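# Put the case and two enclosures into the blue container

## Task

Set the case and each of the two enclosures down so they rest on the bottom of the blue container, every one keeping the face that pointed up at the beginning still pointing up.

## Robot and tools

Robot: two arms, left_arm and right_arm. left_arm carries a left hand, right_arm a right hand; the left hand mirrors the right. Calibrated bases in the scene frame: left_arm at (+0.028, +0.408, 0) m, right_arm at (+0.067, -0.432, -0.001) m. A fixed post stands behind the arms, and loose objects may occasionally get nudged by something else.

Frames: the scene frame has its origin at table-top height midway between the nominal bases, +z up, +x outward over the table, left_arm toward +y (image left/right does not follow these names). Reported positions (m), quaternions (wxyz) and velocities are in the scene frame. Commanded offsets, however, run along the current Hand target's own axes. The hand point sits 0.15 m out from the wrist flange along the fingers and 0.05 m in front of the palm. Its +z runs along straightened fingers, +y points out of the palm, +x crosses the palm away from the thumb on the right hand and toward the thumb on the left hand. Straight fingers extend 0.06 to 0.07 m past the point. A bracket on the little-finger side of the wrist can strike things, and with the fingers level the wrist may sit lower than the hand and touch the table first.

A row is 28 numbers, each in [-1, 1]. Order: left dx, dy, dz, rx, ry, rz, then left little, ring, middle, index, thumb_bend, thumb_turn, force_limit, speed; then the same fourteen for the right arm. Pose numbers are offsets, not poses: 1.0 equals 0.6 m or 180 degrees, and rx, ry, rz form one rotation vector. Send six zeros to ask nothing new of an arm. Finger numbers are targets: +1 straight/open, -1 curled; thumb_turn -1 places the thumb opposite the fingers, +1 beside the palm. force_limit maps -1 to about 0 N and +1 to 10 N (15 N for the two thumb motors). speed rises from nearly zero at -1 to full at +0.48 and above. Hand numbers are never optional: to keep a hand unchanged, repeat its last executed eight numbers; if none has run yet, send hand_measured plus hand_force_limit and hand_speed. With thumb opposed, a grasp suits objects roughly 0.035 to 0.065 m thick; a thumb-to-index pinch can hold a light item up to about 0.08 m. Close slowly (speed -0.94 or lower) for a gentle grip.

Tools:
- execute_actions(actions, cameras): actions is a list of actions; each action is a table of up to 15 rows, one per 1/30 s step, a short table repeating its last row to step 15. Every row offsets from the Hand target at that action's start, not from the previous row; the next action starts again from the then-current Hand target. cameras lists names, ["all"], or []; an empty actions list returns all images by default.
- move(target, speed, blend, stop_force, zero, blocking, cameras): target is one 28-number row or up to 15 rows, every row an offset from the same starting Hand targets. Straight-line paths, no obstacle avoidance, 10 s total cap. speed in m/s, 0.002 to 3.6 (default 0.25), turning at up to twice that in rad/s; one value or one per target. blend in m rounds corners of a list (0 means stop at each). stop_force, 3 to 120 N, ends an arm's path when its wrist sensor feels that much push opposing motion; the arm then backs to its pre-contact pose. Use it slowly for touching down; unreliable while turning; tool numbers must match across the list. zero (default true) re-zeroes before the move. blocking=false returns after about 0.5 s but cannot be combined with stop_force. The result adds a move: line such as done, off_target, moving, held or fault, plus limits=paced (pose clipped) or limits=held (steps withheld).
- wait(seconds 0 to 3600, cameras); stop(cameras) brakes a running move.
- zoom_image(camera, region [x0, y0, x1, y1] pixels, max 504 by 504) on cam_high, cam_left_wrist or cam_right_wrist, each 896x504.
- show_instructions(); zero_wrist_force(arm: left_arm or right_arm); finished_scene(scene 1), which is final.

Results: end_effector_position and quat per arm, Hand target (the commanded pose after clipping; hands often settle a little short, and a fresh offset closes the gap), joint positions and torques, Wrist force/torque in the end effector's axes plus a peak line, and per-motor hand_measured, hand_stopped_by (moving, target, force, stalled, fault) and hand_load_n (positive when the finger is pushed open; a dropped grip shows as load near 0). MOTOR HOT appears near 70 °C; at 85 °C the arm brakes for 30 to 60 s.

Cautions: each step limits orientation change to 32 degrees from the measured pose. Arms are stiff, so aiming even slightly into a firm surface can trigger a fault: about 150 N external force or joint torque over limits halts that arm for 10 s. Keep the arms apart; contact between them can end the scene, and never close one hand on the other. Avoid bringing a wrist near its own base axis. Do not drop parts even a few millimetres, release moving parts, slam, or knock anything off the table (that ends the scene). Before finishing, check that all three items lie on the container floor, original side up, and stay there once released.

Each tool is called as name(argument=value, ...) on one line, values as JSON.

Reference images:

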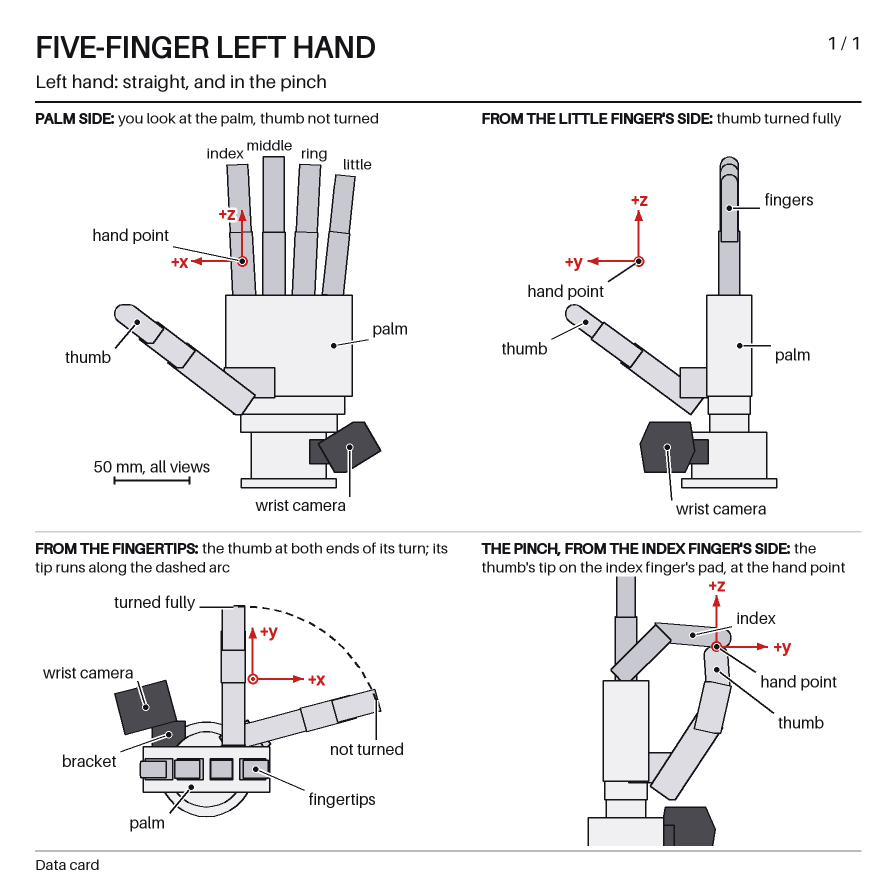

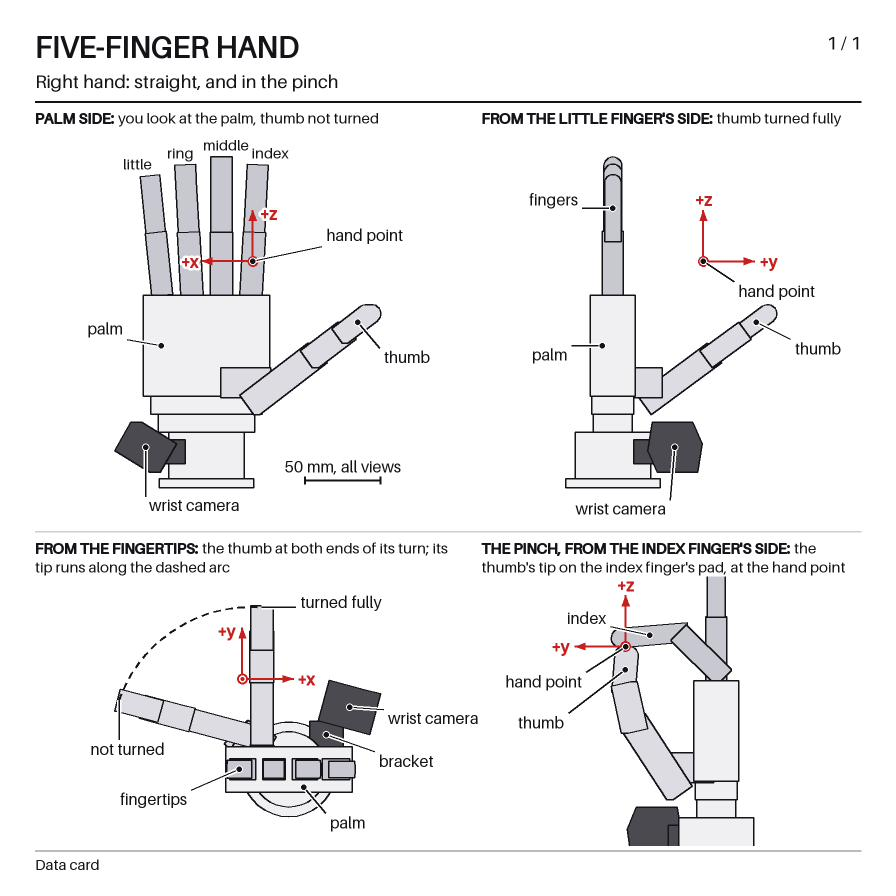

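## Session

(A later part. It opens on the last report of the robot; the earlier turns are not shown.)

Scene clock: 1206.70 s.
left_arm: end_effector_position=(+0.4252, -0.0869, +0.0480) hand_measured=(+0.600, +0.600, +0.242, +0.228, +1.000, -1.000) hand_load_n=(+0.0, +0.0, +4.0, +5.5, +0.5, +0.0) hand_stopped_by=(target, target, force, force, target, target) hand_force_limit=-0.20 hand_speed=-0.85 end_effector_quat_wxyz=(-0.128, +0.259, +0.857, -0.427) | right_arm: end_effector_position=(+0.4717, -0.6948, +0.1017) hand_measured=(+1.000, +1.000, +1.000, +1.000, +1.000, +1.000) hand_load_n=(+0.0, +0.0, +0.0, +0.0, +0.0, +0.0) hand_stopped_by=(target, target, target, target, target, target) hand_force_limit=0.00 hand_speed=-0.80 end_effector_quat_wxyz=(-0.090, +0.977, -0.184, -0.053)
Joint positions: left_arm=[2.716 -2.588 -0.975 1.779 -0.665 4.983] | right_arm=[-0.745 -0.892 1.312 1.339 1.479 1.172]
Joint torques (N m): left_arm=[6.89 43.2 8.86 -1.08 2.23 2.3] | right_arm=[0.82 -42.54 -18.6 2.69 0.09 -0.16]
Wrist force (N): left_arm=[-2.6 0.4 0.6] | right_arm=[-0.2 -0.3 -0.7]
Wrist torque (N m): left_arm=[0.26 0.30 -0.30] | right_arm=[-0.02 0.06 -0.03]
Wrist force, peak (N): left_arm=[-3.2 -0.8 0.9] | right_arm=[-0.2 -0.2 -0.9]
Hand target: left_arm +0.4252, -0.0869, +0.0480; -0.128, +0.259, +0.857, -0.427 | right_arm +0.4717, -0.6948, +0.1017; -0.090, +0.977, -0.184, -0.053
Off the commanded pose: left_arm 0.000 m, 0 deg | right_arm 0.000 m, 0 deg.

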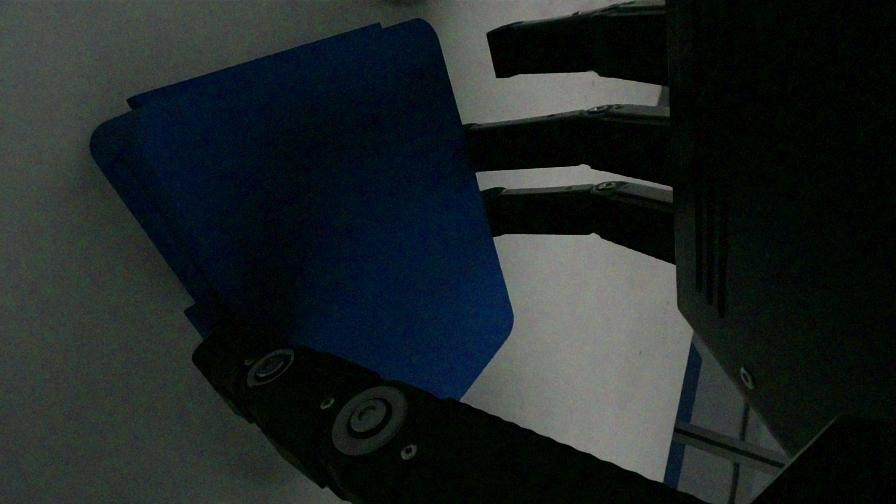

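execute_actions(actions=[[[0,0,0,0,0,0, 0.6,0.6,-0.3,-0.3,1,-1,0.2,-0.85, 0,0,0,0,0,0, 1,1,1,1,1,1,0,-0.8]]], cameras=[])

move(target=[0,-0.0266,-0.02007,0,0,0, 0.6,0.6,-0.3,-0.3,1,-1,0.2,-0.85, 0,0,0,0,0,0, 1,1,1,1,1,1,0,-0.8], speed=0.03, cameras=["cam_left_wrist"])

Scene clock: 1230.57 s.
left_arm: end_effector_position=(+0.4252, -0.0869, +0.0480) hand_measured=(+0.600, +0.600, +0.216, +0.216, +1.000, -1.000) hand_load_n=(+0.0, +0.0, +7.5, +6.5, +0.5, +0.0) hand_stopped_by=(target, target, force, force, target, target) hand_force_limit=0.20 hand_speed=-0.85 end_effector_quat_wxyz=(-0.128, +0.259, +0.857, -0.427) | right_arm: end_effector_position=(+0.4717, -0.6948, +0.1017) hand_measured=(+1.000, +1.000, +1.000, +1.000, +1.000, +1.000) hand_load_n=(+0.0, +0.0, +0.0, +0.0, +0.0, +0.0) hand_stopped_by=(target, target, target, target, target, target) hand_force_limit=0.00 hand_speed=-0.80 end_effector_quat_wxyz=(-0.090, +0.977, -0.184, -0.053)
Joint positions: left_arm=[2.716 -2.588 -0.975 1.779 -0.665 4.983] | right_arm=[-0.745 -0.892 1.312 1.339 1.479 1.172]
Joint torques (N m): left_arm=[6.44 45.87 10.97 -1.36 0.67 2.21] | right_arm=[0.74 -42.13 -19.24 2.68 0.04 -0.19]
Wrist force (N): left_arm=[-3.2 0.7 0.5] | right_arm=[-0.2 -0.2 -0.7]
Wrist torque (N m): left_arm=[0.26 0.33 -0.29] | right_arm=[-0.02 0.05 -0.03]
Wrist force, peak (N): left_arm=[-3.5 0.4 0.3] | right_arm=[-0.1 -0.1 -1.0]
Hand target: left_arm +0.4252, -0.0869, +0.0480; -0.128, +0.259, +0.857, -0.427 | right_arm +0.4717, -0.6948, +0.1017; -0.090, +0.977, -0.184, -0.053
Off the commanded pose: left_arm 0.000 m, 0 deg | right_arm 0.000 m, 0 deg.

Scene clock: 1231.63 s.
left_arm: end_effector_position=(+0.4252, -0.0869, +0.0678) hand_measured=(+0.600, +0.600, +0.216, +0.216, +1.000, -1.000) hand_load_n=(+0.0, +0.0, +7.5, +7.0, +0.5, +0.0) hand_stopped_by=(target, target, force, force, target, target) hand_force_limit=0.20 hand_speed=-0.85 end_effector_quat_wxyz=(-0.128, +0.259, +0.857, -0.427) | right_arm: end_effector_position=(+0.4717, -0.6948, +0.1017) hand_measured=(+1.000, +1.000, +1.000, +1.000, +1.000, +1.000) hand_load_n=(+0.0, +0.0, +0.0, +0.0, +0.0, +0.0) hand_stopped_by=(target, target, target, target, target, target) hand_force_limit=0.00 hand_speed=-0.80 end_effector_quat_wxyz=(-0.090, +0.977, -0.184, -0.053)
Joint positions: left_arm=[2.716 -2.566 -0.965 1.746 -0.665 4.983] | right_arm=[-0.745 -0.892 1.312 1.339 1.479 1.172]
Joint torques (N m): left_arm=[0.16 60.99 27.43 -3.47 1.08 -1.89] | right_arm=[0.34 -42.94 -19.07 2.69 0.08 -0.24]
Wrist force (N): left_arm=[-2.7 1.7 1.1] | right_arm=[0.1 -0.4 -0.4]
Wrist torque (N m): left_arm=[0.33 0.30 -0.30] | right_arm=[-0.05 0.00 -0.02]
Wrist force, peak (N): left_arm=[-3.1 1.6 1.4] | right_arm=[-0.3 -0.3 -0.9]
Hand target: left_arm +0.4251, -0.0869, +0.0680; -0.128, +0.259, +0.857, -0.427 | right_arm +0.4717, -0.6948, +0.1017; -0.090, +0.977, -0.184, -0.053
Off the commanded pose: left_arm 0.000 m, 0 deg | right_arm 0.000 m, 0 deg.
move: done

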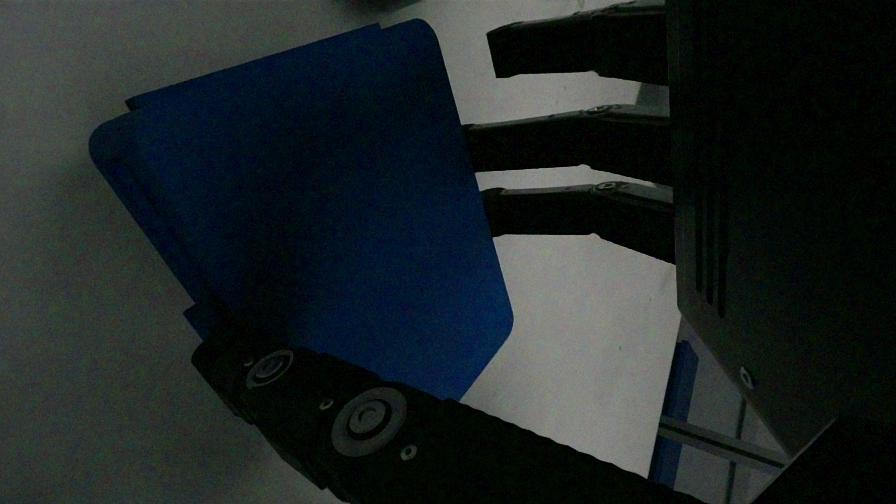

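move(target=[[0,-0.2155,-0.1625,0,0,0, 0.6,0.6,-0.3,-0.3,1,-1,0.2,-0.85, 0,0,0,0,0,0, 1,1,1,1,1,1,0,-0.8],[0.2572,-0.012,-0.4323,0,-0.1804,-0.1361, 0.6,0.6,-0.3,-0.3,1,-1,0.2,-0.85, 0,0,0,0,0,0, 1,1,1,1,1,1,0,-0.8]], speed=0.2, blend=[0.03, 0], cameras=["cam_left_wrist","cam_high"])

zoom_image(camera="cam_left_wrist", region=[0, 0, 504, 504])

zoom_image(camera="cam_high", region=[400, 90, 570, 240])

Scene clock: 1242.77 s.
left_arm: end_effector_position=(+0.4086, +0.1673, +0.2299) hand_measured=(+0.600, +0.600, +0.216, +0.216, +1.000, -1.000) hand_load_n=(+0.0, +0.0, +7.5, +6.5, +1.0, +0.0) hand_stopped_by=(target, target, force, force, target, target) hand_force_limit=0.20 hand_speed=-0.85 end_effector_quat_wxyz=(+0.028, -0.055, +0.893, -0.445) | right_arm: end_effector_position=(+0.4717, -0.6948, +0.1017) hand_measured=(+1.000, +1.000, +1.000, +1.000, +1.000, +1.000) hand_load_n=(+0.0, +0.0, +0.0, +0.0, +0.0, +0.0) hand_stopped_by=(target, target, target, target, target, target) hand_force_limit=0.00 hand_speed=-0.80 end_effector_quat_wxyz=(-0.090, +0.977, -0.184, -0.053)
Joint positions: left_arm=[3.289 -1.836 -1.692 1.92 -0.647 4.761] | right_arm=[-0.745 -0.892 1.312 1.339 1.479 1.172]
Joint torques (N m): left_arm=[6.48 36.76 9.19 -3.65 3.72 2.46] | right_arm=[0.7 -42.35 -19.09 2.78 -0.08 -0.06]
Wrist force (N): left_arm=[-2.2 1.1 0.9] | right_arm=[-0.1 -0.1 -0.8]
Wrist torque (N m): left_arm=[0.29 0.21 -0.26] | right_arm=[0.02 0.04 -0.01]
Wrist force, peak (N): left_arm=[-3.1 2.5 2.0] | right_arm=[-0.2 -0.5 -0.9]
Hand target: left_arm +0.4086, +0.1674, +0.2299; +0.028, -0.055, +0.893, -0.445 | right_arm +0.4717, -0.6948, +0.1017; -0.090, +0.977, -0.184, -0.053
Off the commanded pose: left_arm 0.000 m, 0 deg | right_arm 0.000 m, 0 deg.
move: done
Images, in order (width x height): cam_high 896x504, cam_left_wrist 896x504.

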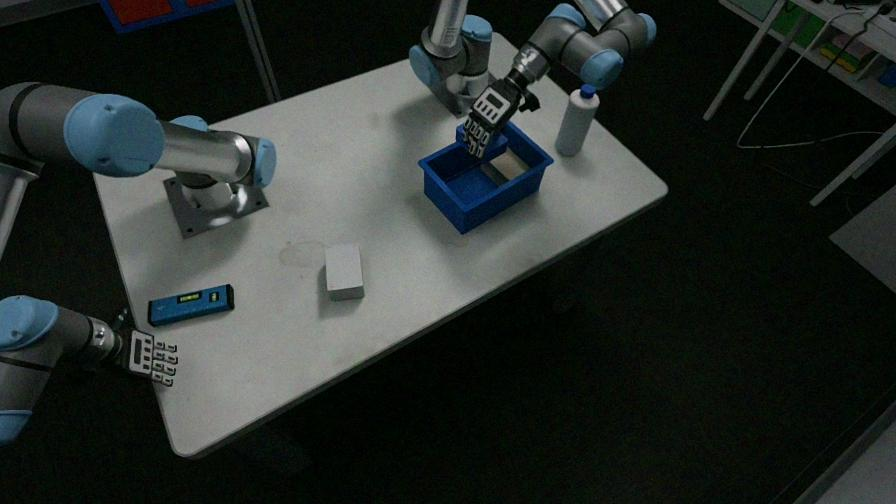

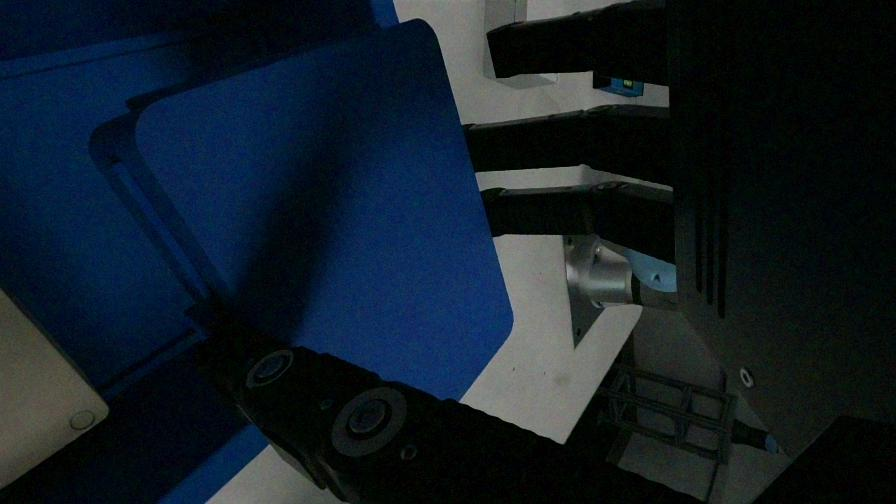

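Scaled by 1.000.

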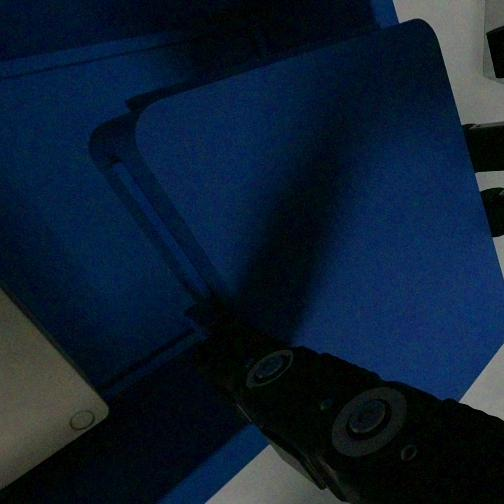

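Scaled by 2.965.

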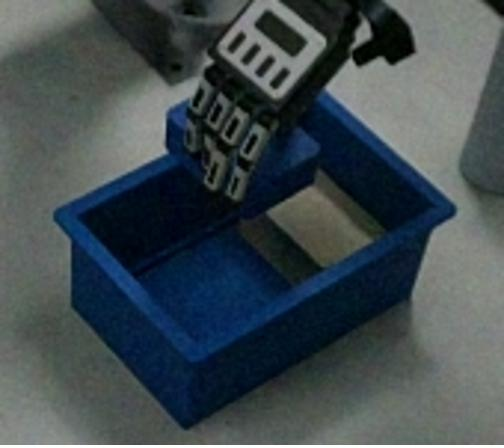

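move(target=[0,0.2128,0.1605,0,0,0, 0.6,0.6,-0.3,-0.3,1,-1,0.2,-0.85, 0,0,0,0,0,0, 1,1,1,1,1,1,0,-0.8], speed=0.08, stop_force=8, cameras=["cam_left_wrist","cam_high"])

zoom_image(camera="cam_high", region=[400, 90, 570, 240])

Scene clock: 1258.70 s.
left_arm: end_effector_position=(+0.4088, +0.1674, +0.0700) hand_measured=(+0.600, +0.600, +0.216, +0.216, +1.000, -1.000) hand_load_n=(+0.0, +0.0, +7.5, +7.0, +1.0, +0.5) hand_stopped_by=(target, target, force, force, target, target) hand_force_limit=0.20 hand_speed=-0.85 end_effector_quat_wxyz=(+0.028, -0.055, +0.893, -0.445) | right_arm: end_effector_position=(+0.4717, -0.6948, +0.1017) hand_measured=(+1.000, +1.000, +1.000, +1.000, +1.000, +1.000) hand_load_n=(+0.0, +0.0, +0.0, +0.0, +0.0, -0.5) hand_stopped_by=(target, target, target, target, target, target) hand_force_limit=0.00 hand_speed=-0.80 end_effector_quat_wxyz=(-0.090, +0.977, -0.184, -0.053)
Joint positions: left_arm=[3.29 -2.048 -1.871 2.311 -0.647 4.761] | right_arm=[-0.745 -0.892 1.312 1.339 1.479 1.172]
Joint torques (N m): left_arm=[-7.16 22.77 5.08 -1.15 3.67 -2.7] | right_arm=[0.75 -42.79 -18.95 2.63 0.12 -0.14]
Wrist force (N): left_arm=[-2.8 1.3 1.0] | right_arm=[0.0 -0.2 -0.7]
Wrist torque (N m): left_arm=[0.29 0.31 -0.11] | right_arm=[0.00 0.02 -0.01]
Wrist force, peak (N): left_arm=[-2.9 1.8 1.0] | right_arm=[-0.3 -0.1 -1.0]
Hand target: left_arm +0.4088, +0.1674, +0.0700; +0.028, -0.055, +0.893, -0.445 | right_arm +0.4717, -0.6948, +0.1017; -0.090, +0.977, -0.184, -0.053
Off the commanded pose: left_arm 0.000 m, 0 deg | right_arm 0.000 m, 0 deg.
move: done
Images, in order (width x height): cam_high 896x504, cam_left_wrist 896x504.

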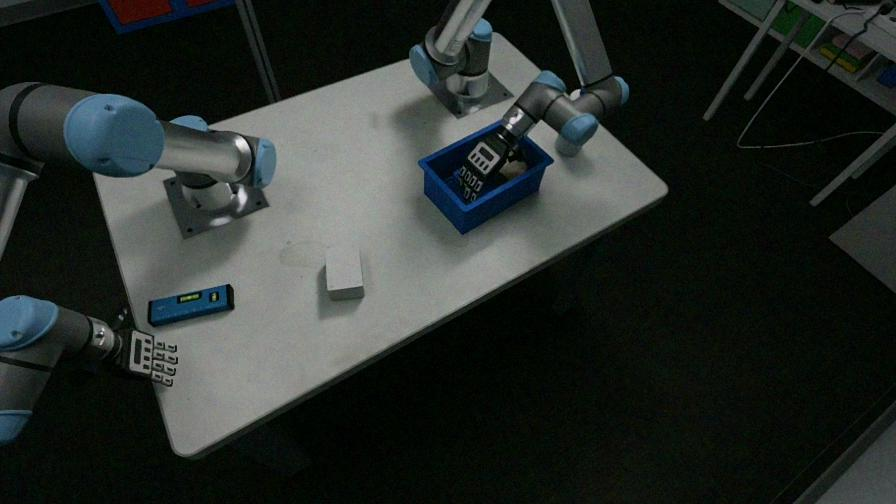

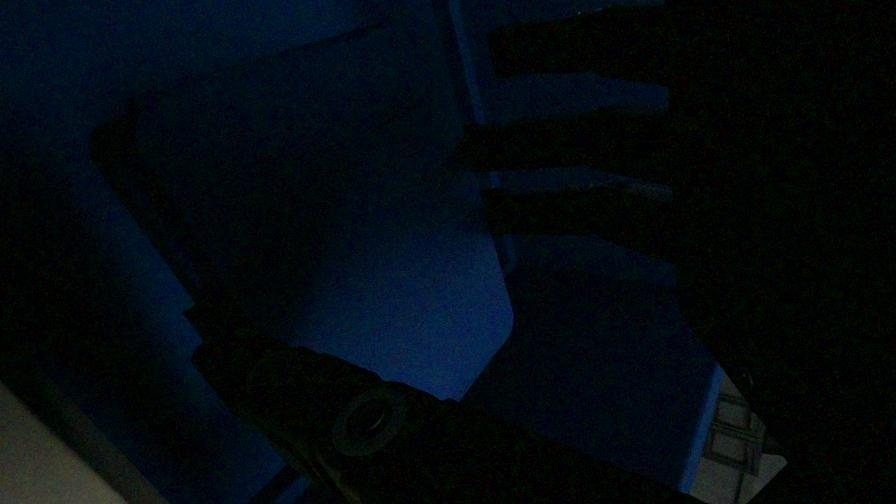

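Scaled by 2.965.

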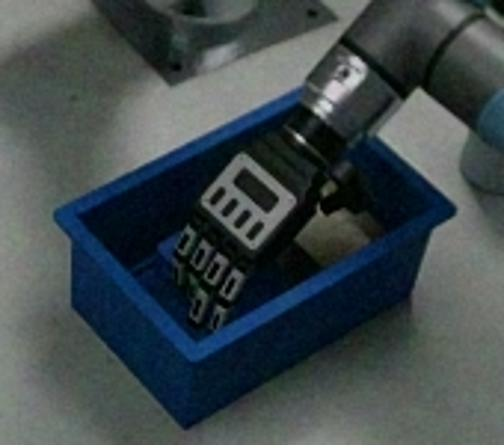

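move(target=[0,0.0332,0.0251,0,0,0, 0.6,0.6,-0.3,-0.3,1,-1,0.2,-0.85, 0,0,0,0,0,0, 1,1,1,1,1,1,0,-0.8], speed=0.008, stop_force=3, cameras=[])

Scene clock: 1265.00 s.
left_arm: end_effector_position=(+0.4088, +0.1674, +0.0506) hand_measured=(+0.600, +0.600, +0.216, +0.216, +1.000, -1.000) hand_load_n=(+0.0, +0.0, +7.5, +7.0, +0.5, +0.5) hand_stopped_by=(target, target, force, force, target, target) hand_force_limit=0.20 hand_speed=-0.85 end_effector_quat_wxyz=(+0.028, -0.055, +0.893, -0.445) | right_arm: end_effector_position=(+0.4717, -0.6948, +0.1017) hand_measured=(+1.000, +1.000, +1.000, +1.000, +1.000, +1.000) hand_load_n=(+0.0, +0.0, +0.0, +0.0, +0.0, +0.0) hand_stopped_by=(target, target, target, target, target, target) hand_force_limit=0.00 hand_speed=-0.80 end_effector_quat_wxyz=(-0.090, +0.977, -0.184, -0.053)
Joint positions: left_arm=[3.29 -2.083 -1.882 2.357 -0.647 4.761] | right_arm=[-0.745 -0.892 1.312 1.339 1.479 1.172]
Joint torques (N m): left_arm=[-5.29 40.47 21.63 -3.31 -0.9 -1.12] | right_arm=[0.48 -41.87 -18.96 2.76 0.19 -0.18]
Wrist force (N): left_arm=[-2.8 -0.8 -0.8] | right_arm=[0.0 -0.4 -0.7]
Wrist torque (N m): left_arm=[0.18 0.26 -0.09] | right_arm=[-0.04 0.02 -0.02]
Wrist force, peak (N): left_arm=[-2.8 -9.4 -8.0] | right_arm=[-0.1 -0.3 -0.9]
Hand target: left_arm +0.4088, +0.1674, +0.0506; +0.028, -0.055, +0.893, -0.445 (not the last commanded pose) | right_arm +0.4717, -0.6948, +0.1017; -0.090, +0.977, -0.184, -0.053
Off the commanded pose: left_arm 0.006 m, 0 deg | right_arm 0.000 m, 0 deg.
move: contact (left_arm)

execute_actions(actions=[[[0,0,0,0,0,0, 0.6,0.6,0.5,0.5,1,-1,0.0,-0.6, 0,0,0,0,0,0, 1,1,1,1,1,1,0,-0.8]]], cameras=["cam_left_wrist"])

Scene clock: 1268.93 s.
left_arm: end_effector_position=(+0.4088, +0.1674, +0.0506) hand_measured=(+0.600, +0.600, +0.500, +0.500, +1.000, -1.000) hand_load_n=(+0.0, +0.0, +0.0, +0.0, +0.0, +0.0) hand_stopped_by=(target, target, target, target, target, target) hand_force_limit=0.00 hand_speed=-0.60 end_effector_quat_wxyz=(+0.028, -0.055, +0.893, -0.445) | right_arm: end_effector_position=(+0.4717, -0.6948, +0.1017) hand_measured=(+1.000, +1.000, +1.000, +1.000, +1.000, +1.000) hand_load_n=(+0.0, -0.5, +0.0, +0.0, +0.0, +0.0) hand_stopped_by=(target, target, target, target, target, target) hand_force_limit=0.00 hand_speed=-0.80 end_effector_quat_wxyz=(-0.090, +0.977, -0.184, -0.053)
Joint positions: left_arm=[3.29 -2.083 -1.882 2.357 -0.647 4.761] | right_arm=[-0.745 -0.892 1.312 1.339 1.479 1.172]
Joint torques (N m): left_arm=[0.06 39.74 21.25 -2.92 -0.41 1.7] | right_arm=[1.04 -42.5 -19.41 2.63 0.14 -0.1]
Wrist force (N): left_arm=[-2.3 -0.7 -0.7] | right_arm=[0.1 0.0 -0.7]
Wrist torque (N m): left_arm=[0.25 0.21 -0.07] | right_arm=[0.03 0.01 -0.01]
Wrist force, peak (N): left_arm=[-2.3 -2.3 -3.1] | right_arm=[-0.2 -0.2 -0.9]
Hand target: left_arm +0.4088, +0.1674, +0.0506; +0.028, -0.055, +0.893, -0.445 | right_arm +0.4717, -0.6948, +0.1017; -0.090, +0.977, -0.184, -0.053
Off the commanded pose: left_arm 0.000 m, 0 deg | right_arm 0.000 m, 0 deg.

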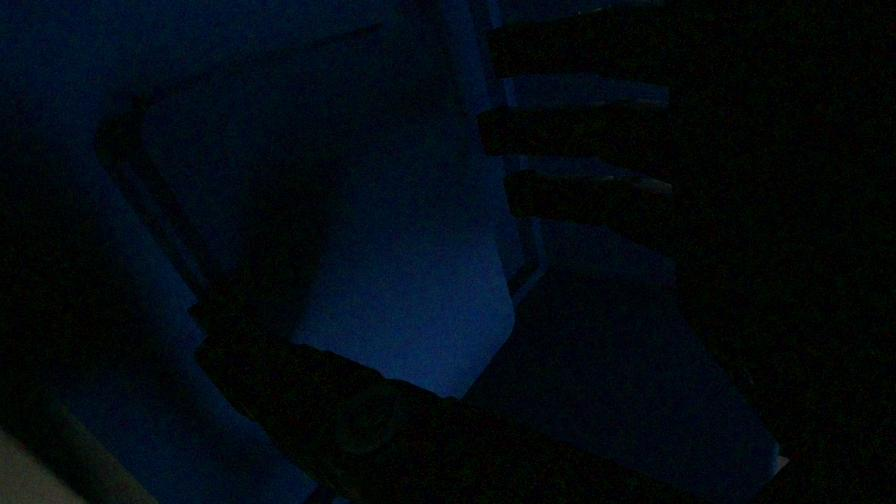

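move(target=[[0,0.004,-0.0053,0,0,0, 0.6,0.6,0.5,0.5,1,-1,0.0,-0.6, 0,0,0,0,0,0, 1,1,1,1,1,1,0,-0.8],[0,-0.149,-0.1207,0,0,0, 0.6,0.6,0.5,0.5,1,-1,0.0,-0.6, 0,0,0,0,0,0, 1,1,1,1,1,1,0,-0.8]], speed=[0.03,0.15], cameras=[])

move(target=[0.0317,-0.0241,0.0319,0,0,0, 0.22,0.22,0.22,0.22,-0.8,-1,0.0,-0.2, 0,0,0,0,0,0, 1,1,1,1,1,1,0,-0.8], speed=0.1, cameras=["cam_left_wrist","cam_high"])

zoom_image(camera="cam_left_wrist", region=[0, 0, 504, 504])

Scene clock: 1289.93 s.
left_arm: end_effector_position=(+0.4082, +0.1713, +0.1655) hand_measured=(+0.600, +0.600, +0.500, +0.500, +1.000, -1.000) hand_load_n=(+0.0, +0.0, +0.0, +0.0, +0.0, +0.0) hand_stopped_by=(target, target, target, target, target, target) hand_force_limit=0.00 hand_speed=-0.60 end_effector_quat_wxyz=(+0.028, -0.055, +0.893, -0.445) | right_arm: end_effector_position=(+0.4717, -0.6948, +0.1017) hand_measured=(+1.000, +1.000, +1.000, +1.000, +1.000, +1.000) hand_load_n=(+0.0, +0.0, +0.0, +0.0, +0.0, -0.5) hand_stopped_by=(target, target, target, target, target, target) hand_force_limit=0.00 hand_speed=-0.80 end_effector_quat_wxyz=(-0.090, +0.977, -0.184, -0.053)
Joint positions: left_arm=[3.3 -1.904 -1.788 2.07 -0.647 4.779] | right_arm=[-0.745 -0.892 1.312 1.339 1.479 1.172]
Joint torques (N m): left_arm=[6.53 37.28 25.32 -3.51 -0.59 2.51] | right_arm=[1.22 -41.76 -19.1 2.81 -0.02 -0.18]
Wrist force (N): left_arm=[-2.8 -0.3 -0.1] | right_arm=[-0.1 -0.2 -0.6]
Wrist torque (N m): left_arm=[0.24 0.28 -0.28] | right_arm=[-0.02 0.02 -0.02]
Wrist force, peak (N): left_arm=[-3.0 -0.8 -0.6] | right_arm=[0.0 -0.2 -1.1]
Hand target: left_arm +0.4082, +0.1713, +0.1656; +0.028, -0.055, +0.893, -0.445 | right_arm +0.4717, -0.6948, +0.1017; -0.090, +0.977, -0.184, -0.053
Off the commanded pose: left_arm 0.000 m, 0 deg | right_arm 0.000 m, 0 deg.
move: done

Scene clock: 1291.80 s.
left_arm: end_effector_position=(+0.3923, +0.1452, +0.1656) hand_measured=(+0.220, +0.220, +0.220, +0.220, -0.798, -1.000) hand_load_n=(+0.0, +0.0, +0.0, +0.0, +2.0, +0.5) hand_stopped_by=(target, target, target, target, target, target) hand_force_limit=0.00 hand_speed=-0.20 end_effector_quat_wxyz=(+0.028, -0.055, +0.893, -0.445) | right_arm: end_effector_position=(+0.4717, -0.6948, +0.1017) hand_measured=(+1.000, +1.000, +1.000, +1.000, +1.000, +1.000) hand_load_n=(+0.0, +0.0, +0.0, +0.0, +0.0, +0.0) hand_stopped_by=(target, target, target, target, target, target) hand_force_limit=0.00 hand_speed=-0.80 end_effector_quat_wxyz=(-0.090, +0.977, -0.184, -0.053)
Joint positions: left_arm=[3.236 -1.872 -1.808 2.143 -0.647 4.671] | right_arm=[-0.745 -0.892 1.312 1.339 1.479 1.172]
Joint torques (N m): left_arm=[-7.94 36.12 7.37 -0.94 -0.65 -2.73] | right_arm=[0.69 -42.27 -19.68 2.7 0.12 -0.13]
Wrist force (N): left_arm=[-2.6 -0.3 0.0] | right_arm=[0.1 -0.1 -0.5]
Wrist torque (N m): left_arm=[0.20 0.26 -0.06] | right_arm=[0.00 0.00 -0.01]
Wrist force, peak (N): left_arm=[-2.9 -0.2 -0.5] | right_arm=[-0.3 0.0 -1.0]
Hand target: left_arm +0.3923, +0.1452, +0.1656; +0.028, -0.055, +0.893, -0.445 | right_arm +0.4717, -0.6948, +0.1017; -0.090, +0.977, -0.184, -0.053
Off the commanded pose: left_arm 0.000 m, 0 deg | right_arm 0.000 m, 0 deg.
move: done
Images, in order (width x height): cam_high 896x504, cam_left_wrist 896x504.

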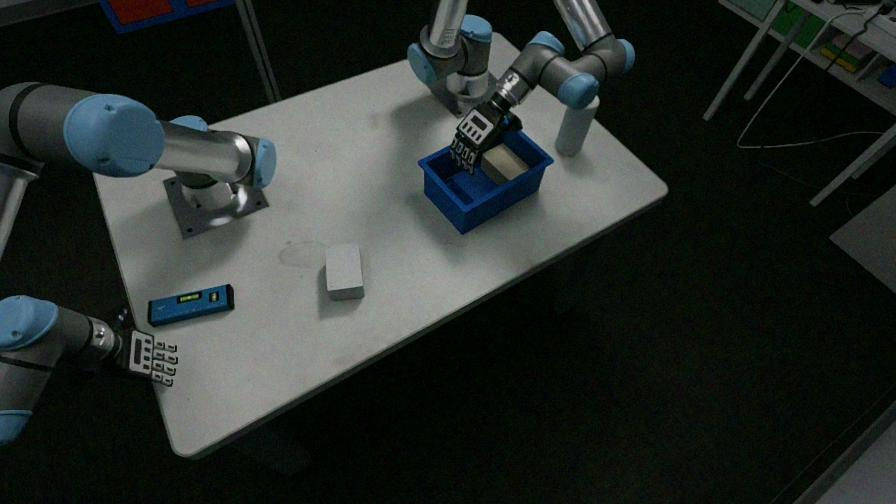

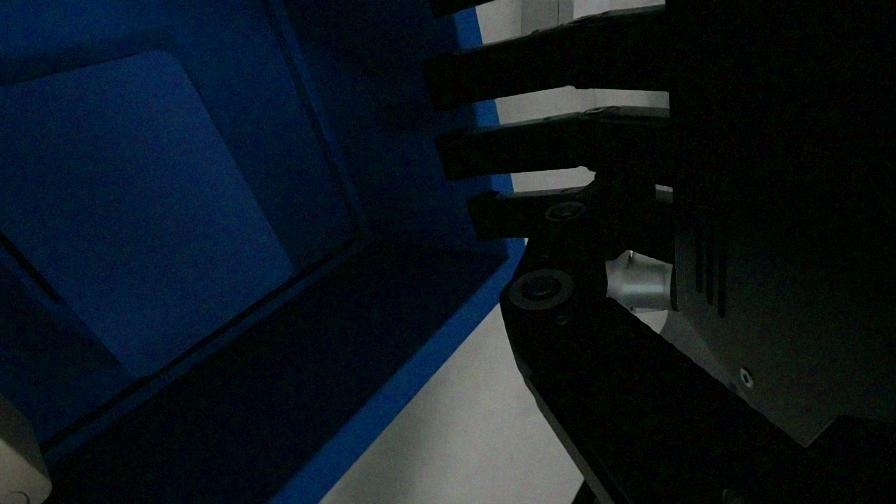

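Scaled by 1.000.

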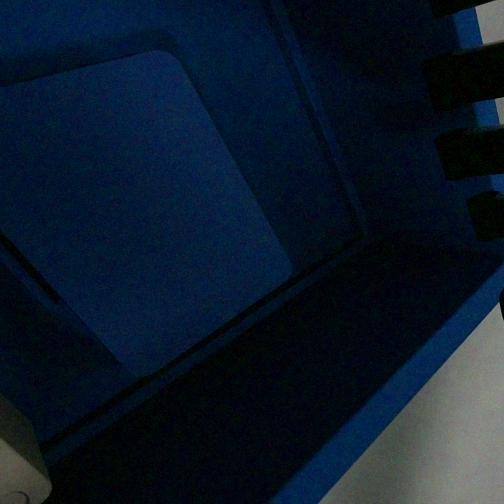

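move(target=[0,0.1511,0.1140,0,0,0, 0.22,0.22,0.22,0.22,-0.8,-1,0.0,-0.2, 0,0,0,0,0,0, 1,1,1,1,1,1,0,-0.8], speed=0.08, stop_force=6, cameras=[])

move(target=[0,0.0401,-0.0532,0,0,0, 0.22,0.22,0.22,0.22,-0.8,-1,0.0,-0.2, 0,0,0,0,0,0, 1,1,1,1,1,1,0,-0.8], speed=0.03, stop_force=6, cameras=["cam_left_wrist","cam_high"])

Scene clock: 1302.90 s.
left_arm: end_effector_position=(+0.3924, +0.1452, +0.0520) hand_measured=(+0.220, +0.220, +0.220, +0.220, -0.798, -1.000) hand_load_n=(+0.0, +0.0, +0.0, +0.5, +2.0, +0.5) hand_stopped_by=(target, target, target, target, target, target) hand_force_limit=0.00 hand_speed=-0.20 end_effector_quat_wxyz=(+0.028, -0.055, +0.893, -0.445) | right_arm: end_effector_position=(+0.4717, -0.6948, +0.1017) hand_measured=(+1.000, +1.000, +1.000, +1.000, +1.000, +1.000) hand_load_n=(+0.0, +0.0, +0.0, +0.0, +0.0, +0.0) hand_stopped_by=(target, target, target, target, target, target) hand_force_limit=0.00 hand_speed=-0.80 end_effector_quat_wxyz=(-0.090, +0.977, -0.184, -0.053)
Joint positions: left_arm=[3.236 -2.047 -1.912 2.423 -0.647 4.671] | right_arm=[-0.745 -0.892 1.312 1.339 1.479 1.172]
Joint torques (N m): left_arm=[-7.45 21.45 4.38 -0.85 3.5 -2.77] | right_arm=[0.55 -42.15 -19.42 2.68 0.11 -0.1]
Wrist force (N): left_arm=[-2.6 -0.2 0.3] | right_arm=[0.0 -0.2 -0.7]
Wrist torque (N m): left_arm=[0.22 0.27 -0.07] | right_arm=[-0.01 0.02 -0.02]
Wrist force, peak (N): left_arm=[-3.1 -0.2 0.2] | right_arm=[0.1 -0.1 -1.1]
Hand target: left_arm +0.3924, +0.1452, +0.0520; +0.028, -0.055, +0.893, -0.445 | right_arm +0.4717, -0.6948, +0.1017; -0.090, +0.977, -0.184, -0.053
Off the commanded pose: left_arm 0.000 m, 0 deg | right_arm 0.000 m, 0 deg.
move: done

Scene clock: 1305.30 s.
left_arm: end_effector_position=(+0.3875, +0.1848, +0.0520) hand_measured=(+0.220, +0.220, +0.220, +0.220, -0.798, -1.000) hand_load_n=(+0.0, +0.0, +0.5, +0.0, +1.5, +0.0) hand_stopped_by=(target, target, target, target, target, target) hand_force_limit=0.00 hand_speed=-0.20 end_effector_quat_wxyz=(+0.028, -0.055, +0.893, -0.445) | right_arm: end_effector_position=(+0.4717, -0.6948, +0.1017) hand_measured=(+1.000, +1.000, +1.000, +1.000, +1.000, +1.000) hand_load_n=(+0.0, +0.0, +0.0, +0.0, +0.0, +0.0) hand_stopped_by=(target, target, target, target, target, target) hand_force_limit=0.00 hand_speed=-0.80 end_effector_quat_wxyz=(-0.090, +0.977, -0.184, -0.053)
Joint positions: left_arm=[3.348 -2.051 -1.962 2.329 -0.651 4.857] | right_arm=[-0.745 -0.892 1.312 1.339 1.479 1.172]
Joint torques (N m): left_arm=[6.55 20.52 3.03 -3.48 -0.74 2.5] | right_arm=[0.77 -41.17 -19.7 2.75 0.19 -0.11]
Wrist force (N): left_arm=[-2.4 -0.4 0.4] | right_arm=[-0.1 -0.2 -0.6]
Wrist torque (N m): left_arm=[0.23 0.24 -0.27] | right_arm=[-0.02 0.04 -0.02]
Wrist force, peak (N): left_arm=[-2.9 -0.7 0.5] | right_arm=[0.0 0.1 -0.9]
Hand target: left_arm +0.3875, +0.1848, +0.0520; +0.028, -0.055, +0.893, -0.445 | right_arm +0.4717, -0.6948, +0.1017; -0.090, +0.977, -0.184, -0.053
Off the commanded pose: left_arm 0.000 m, 0 deg | right_arm 0.000 m, 0 deg.
move: done
Images, in order (width x height): cam_high 896x504, cam_left_wrist 896x504.

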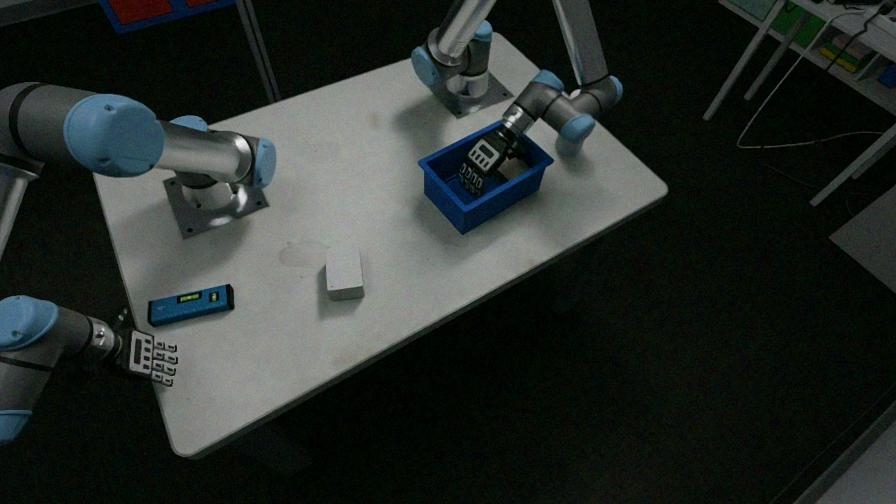

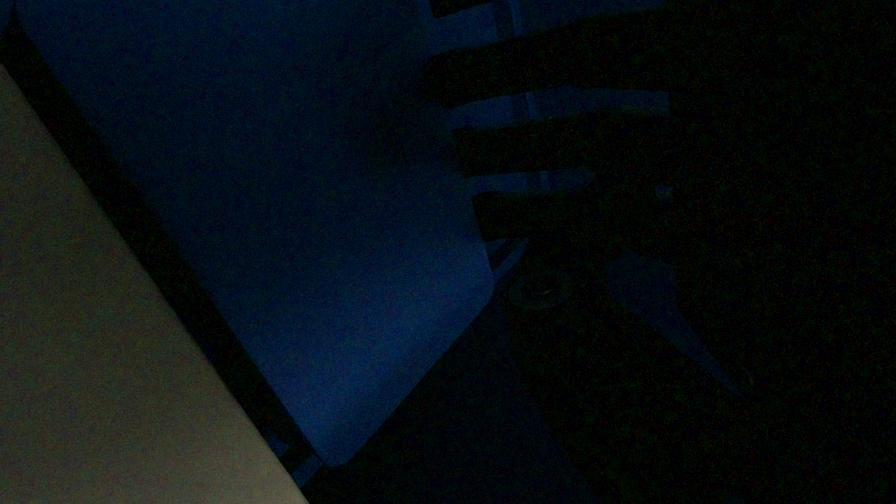

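move(target=[0,0.0201,-0.0266,0,0,0, 0.22,0.22,0.22,0.22,-0.8,-1,0.0,-0.2, 0,0,0,0,0,0, 1,1,1,1,1,1,0,-0.8], speed=0.006, stop_force=3, cameras=["cam_left_wrist","cam_high"])

Scene clock: 1310.23 s.
left_arm: end_effector_position=(+0.3871, +0.1879, +0.0520) hand_measured=(+0.220, +0.220, +0.220, +0.220, -0.798, -1.000) hand_load_n=(+0.0, +1.0, +1.5, +0.5, +1.5, +0.5) hand_stopped_by=(target, target, target, target, target, target) hand_force_limit=0.00 hand_speed=-0.20 end_effector_quat_wxyz=(+0.028, -0.055, +0.893, -0.445) | right_arm: end_effector_position=(+0.4717, -0.6948, +0.1017) hand_measured=(+1.000, +1.000, +1.000, +1.000, +1.000, +1.000) hand_load_n=(+0.0, +0.0, +0.0, +0.0, +0.0, +0.0) hand_stopped_by=(target, target, target, target, target, target) hand_force_limit=0.00 hand_speed=-0.80 end_effector_quat_wxyz=(-0.090, +0.977, -0.184, -0.053)
Joint positions: left_arm=[3.357 -2.051 -1.966 2.321 -0.652 4.871] | right_arm=[-0.745 -0.892 1.312 1.339 1.479 1.172]
Joint torques (N m): left_arm=[-6.01 31.04 21.59 -0.76 2.84 -2.71] | right_arm=[1.11 -41.62 -20.02 2.68 0.17 -0.01]
Wrist force (N): left_arm=[-2.0 -3.3 1.3] | right_arm=[-0.1 0.1 -0.9]
Wrist torque (N m): left_arm=[0.15 0.33 -0.08] | right_arm=[0.05 0.03 -0.01]
Wrist force, peak (N): left_arm=[-2.8 -4.3 1.5] | right_arm=[-0.5 -0.1 -0.9]
Hand target: left_arm +0.3871, +0.1879, +0.0520; +0.028, -0.055, +0.893, -0.445 (not the last commanded pose) | right_arm +0.4717, -0.6948, +0.1017; -0.090, +0.977, -0.184, -0.053
Off the commanded pose: left_arm 0.017 m, 0 deg | right_arm 0.000 m, 0 deg.
move: contact (left_arm)
Images, in order (width x height): cam_high 896x504, cam_left_wrist 896x504.

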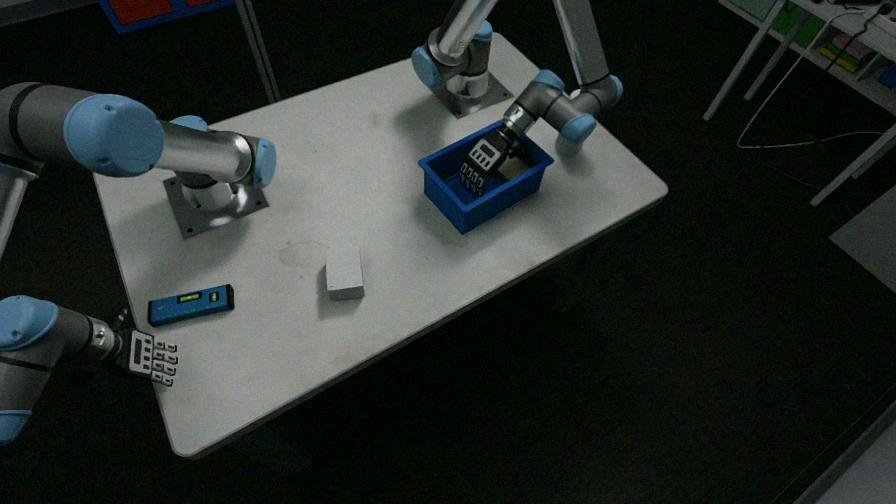

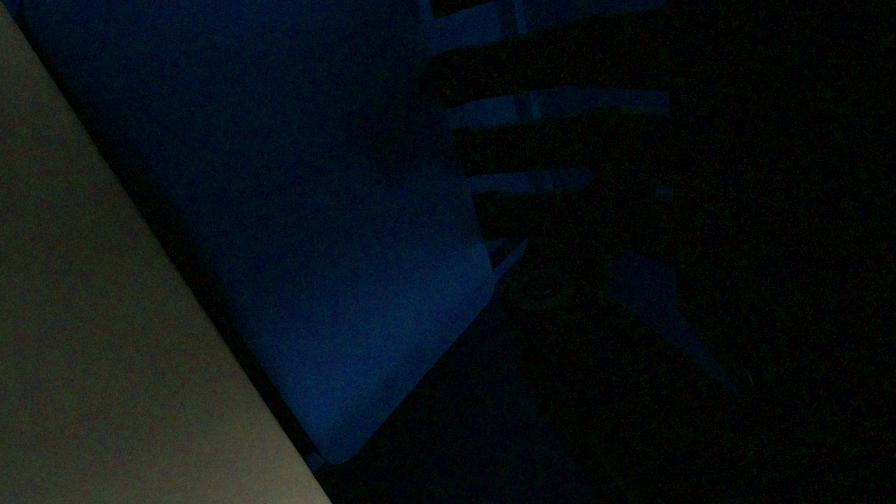

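move(target=[[0,-0.0060,0.0080,0,0,0, 0.22,0.22,0.22,0.22,-0.8,-1,0.0,-0.2, 0,0,0,0,0,0, 1,1,1,1,1,1,0,-0.8],[0,-0.2122,-0.1474,0,0,0, 0.22,0.22,0.22,0.22,-0.8,-1,0.0,-0.2, 0,0,0,0,0,0, 1,1,1,1,1,1,0,-0.8],[-0.1667,-0.3124,-0.1427,-0.2222,0,0, 0.22,0.22,0.22,0.22,-0.8,-1,0.0,-0.2, 0,0,0,0,0,0, 1,1,1,1,1,1,0,-0.8]], speed=[0.03,0.2,0.25], blend=[0,0.03,0], cameras=["cam_left_wrist","cam_high"])

zoom_image(camera="cam_left_wrist", region=[150, 80, 500, 380])

Scene clock: 1323.70 s.
left_arm: end_effector_position=(+0.4916, +0.1561, +0.2534) hand_measured=(+0.220, +0.220, +0.220, +0.220, -0.798, -1.000) hand_load_n=(+0.0, +0.0, +0.5, +0.5, +1.5, +0.5) hand_stopped_by=(target, target, target, target, target, target) hand_force_limit=0.00 hand_speed=-0.20 end_effector_quat_wxyz=(+0.008, -0.061, +0.992, -0.113) | right_arm: end_effector_position=(+0.4717, -0.6948, +0.1017) hand_measured=(+1.000, +1.000, +1.000, +1.000, +1.000, +1.000) hand_load_n=(+0.0, +0.0, +0.0, +0.0, +0.0, +0.0) hand_stopped_by=(target, target, target, target, target, target) hand_force_limit=0.00 hand_speed=-0.80 end_effector_quat_wxyz=(-0.090, +0.977, -0.184, -0.053)
Joint positions: left_arm=[2.911 -2.186 -0.933 1.629 -1.358 4.354] | right_arm=[-0.745 -0.892 1.312 1.339 1.479 1.172]
Joint torques (N m): left_arm=[-7.47 33.27 28.19 -3.28 -1.44 -2.72] | right_arm=[0.82 -41.82 -20.4 2.78 0.23 -0.02]
Wrist force (N): left_arm=[-2.5 0.3 -0.5] | right_arm=[-0.2 -0.1 -0.6]
Wrist torque (N m): left_arm=[0.19 0.20 -0.06] | right_arm=[-0.01 0.04 -0.03]
Wrist force, peak (N): left_arm=[-2.4 -3.7 1.4] | right_arm=[-0.3 -0.2 -1.0]
Hand target: left_arm +0.4916, +0.1561, +0.2534; +0.008, -0.061, +0.992, -0.113 | right_arm +0.4717, -0.6948, +0.1017; -0.090, +0.977, -0.184, -0.053
Off the commanded pose: left_arm 0.000 m, 0 deg | right_arm 0.000 m, 0 deg.
move: done
Images, in order (width x height): cam_high 896x504, cam_left_wrist 896x504.

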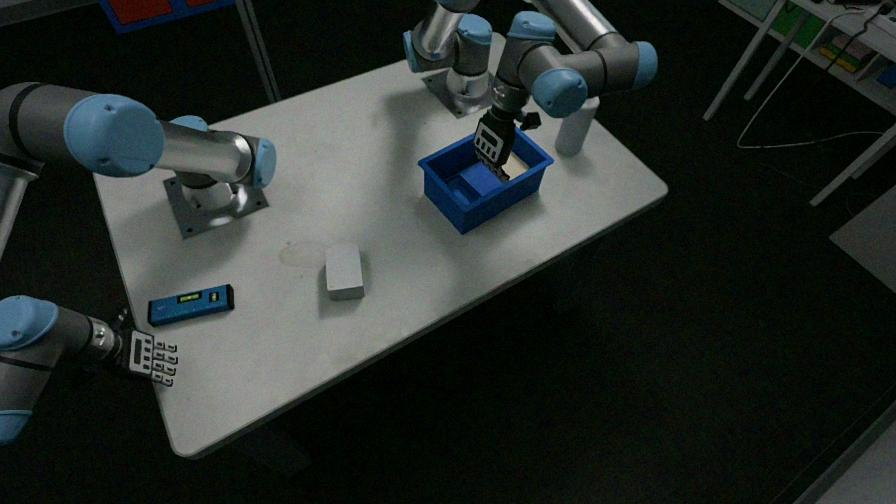

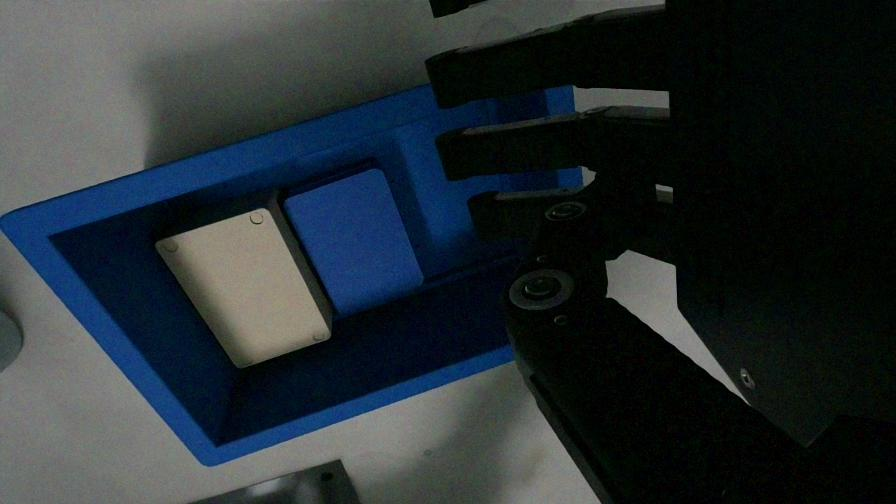

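Scaled by 1.440.

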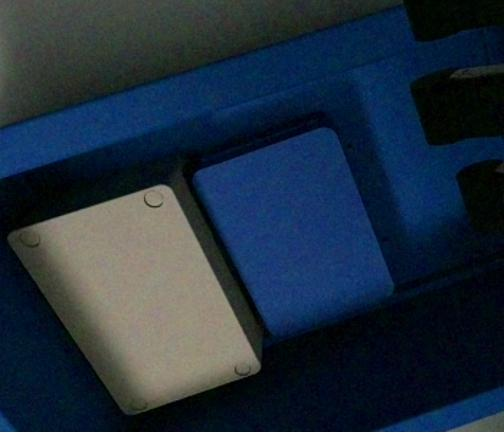

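zoom_image(camera="cam_left_wrist", region=[360, 60, 620, 380])

Scaled by 1.575.

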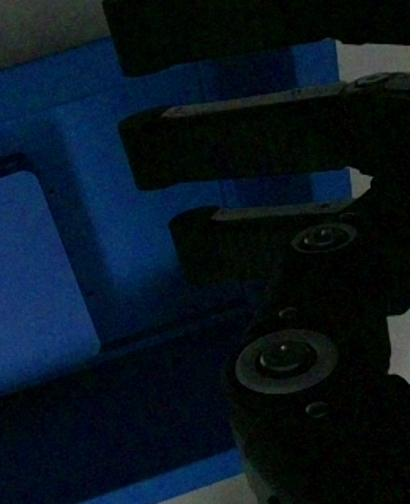

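move(target=[0.1077,-0.6257,0.1677,0.2180,0.0836,0.1288, 0.6,0.6,0.6,0.6,0.9,-1,0.0,-0.3, 0,0,0,0,0,0, 1,1,1,1,1,1,0,-0.8], speed=0.25, cameras=["cam_left_wrist","cam_high"])

zoom_image(camera="cam_left_wrist", region=[0, 0, 448, 448])

Scene clock: 1409.90 s.
left_arm: end_effector_position=(+0.4743, -0.2365, +0.2391) hand_measured=(+0.600, +0.600, +0.600, +0.600, +0.900, -1.000) hand_load_n=(+0.0, +0.0, +0.0, -0.5, +0.0, +0.0) hand_stopped_by=(target, target, target, target, target, target) hand_force_limit=0.00 hand_speed=-0.30 end_effector_quat_wxyz=(-0.008, +0.127, +0.860, -0.493) | right_arm: end_effector_position=(+0.4717, -0.6948, +0.1017) hand_measured=(+1.000, +1.000, +1.000, +1.000, +1.000, +1.000) hand_load_n=(+0.0, +0.0, +0.0, +0.0, -0.5, +0.0) hand_stopped_by=(target, target, target, target, target, target) hand_force_limit=0.00 hand_speed=-0.80 end_effector_quat_wxyz=(-0.090, +0.977, -0.184, -0.053)
Joint positions: left_arm=[2.578 -2.731 -0.035 1.769 -0.657 4.158] | right_arm=[-0.745 -0.892 1.312 1.339 1.479 1.172]
Joint torques (N m): left_arm=[-7.78 46.74 28.43 -0.1 -0.83 -2.62] | right_arm=[0.8 -41.11 -20.43 2.65 0.19 -0.07]
Wrist force (N): left_arm=[-2.9 0.3 0.0] | right_arm=[-0.3 -0.4 -0.6]
Wrist torque (N m): left_arm=[0.31 0.25 -0.09] | right_arm=[-0.05 0.06 -0.04]
Wrist force, peak (N): left_arm=[-3.2 -0.1 0.3] | right_arm=[-0.6 -0.2 -0.9]
Hand target: left_arm +0.4753, -0.2374, +0.2396; -0.077, +0.156, +0.881, -0.439 | right_arm +0.4717, -0.6948, +0.1017; -0.090, +0.977, -0.184, -0.053
Off the commanded pose: left_arm 0.001 m, 11 deg | right_arm 0.000 m, 0 deg.
elbow stopped short (left arm): the move would have taken joint 3 (elbow) straighter than the controller allows.
move: off_target (left_arm)
Images, in order (width x height): cam_high 896x504, cam_left_wrist 896x504.

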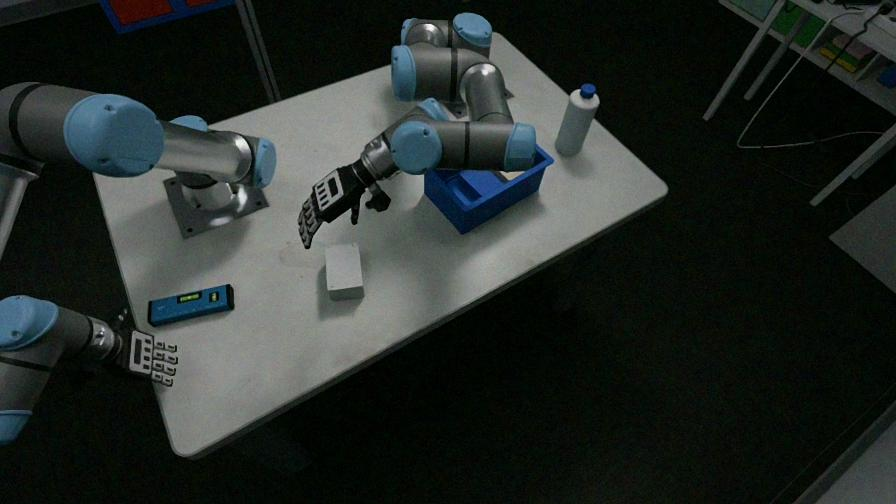

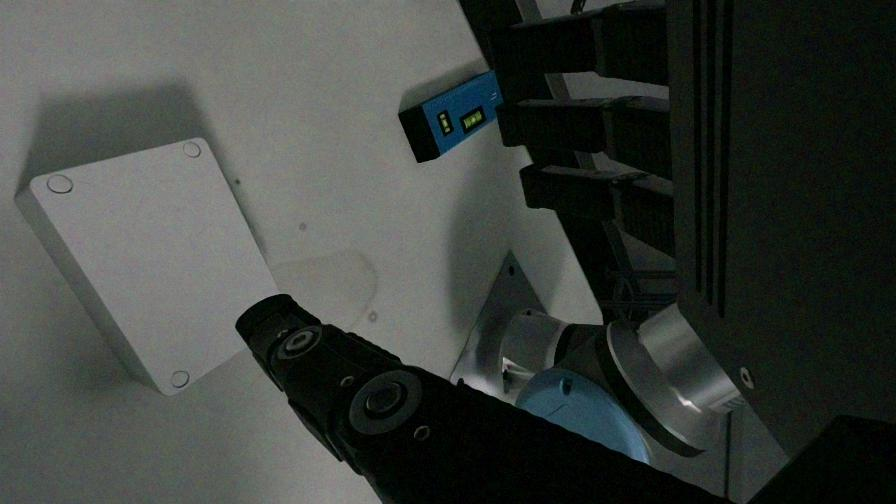

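Scaled by 1.125.

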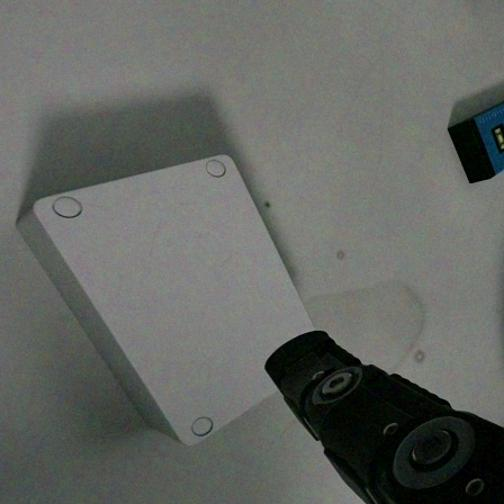

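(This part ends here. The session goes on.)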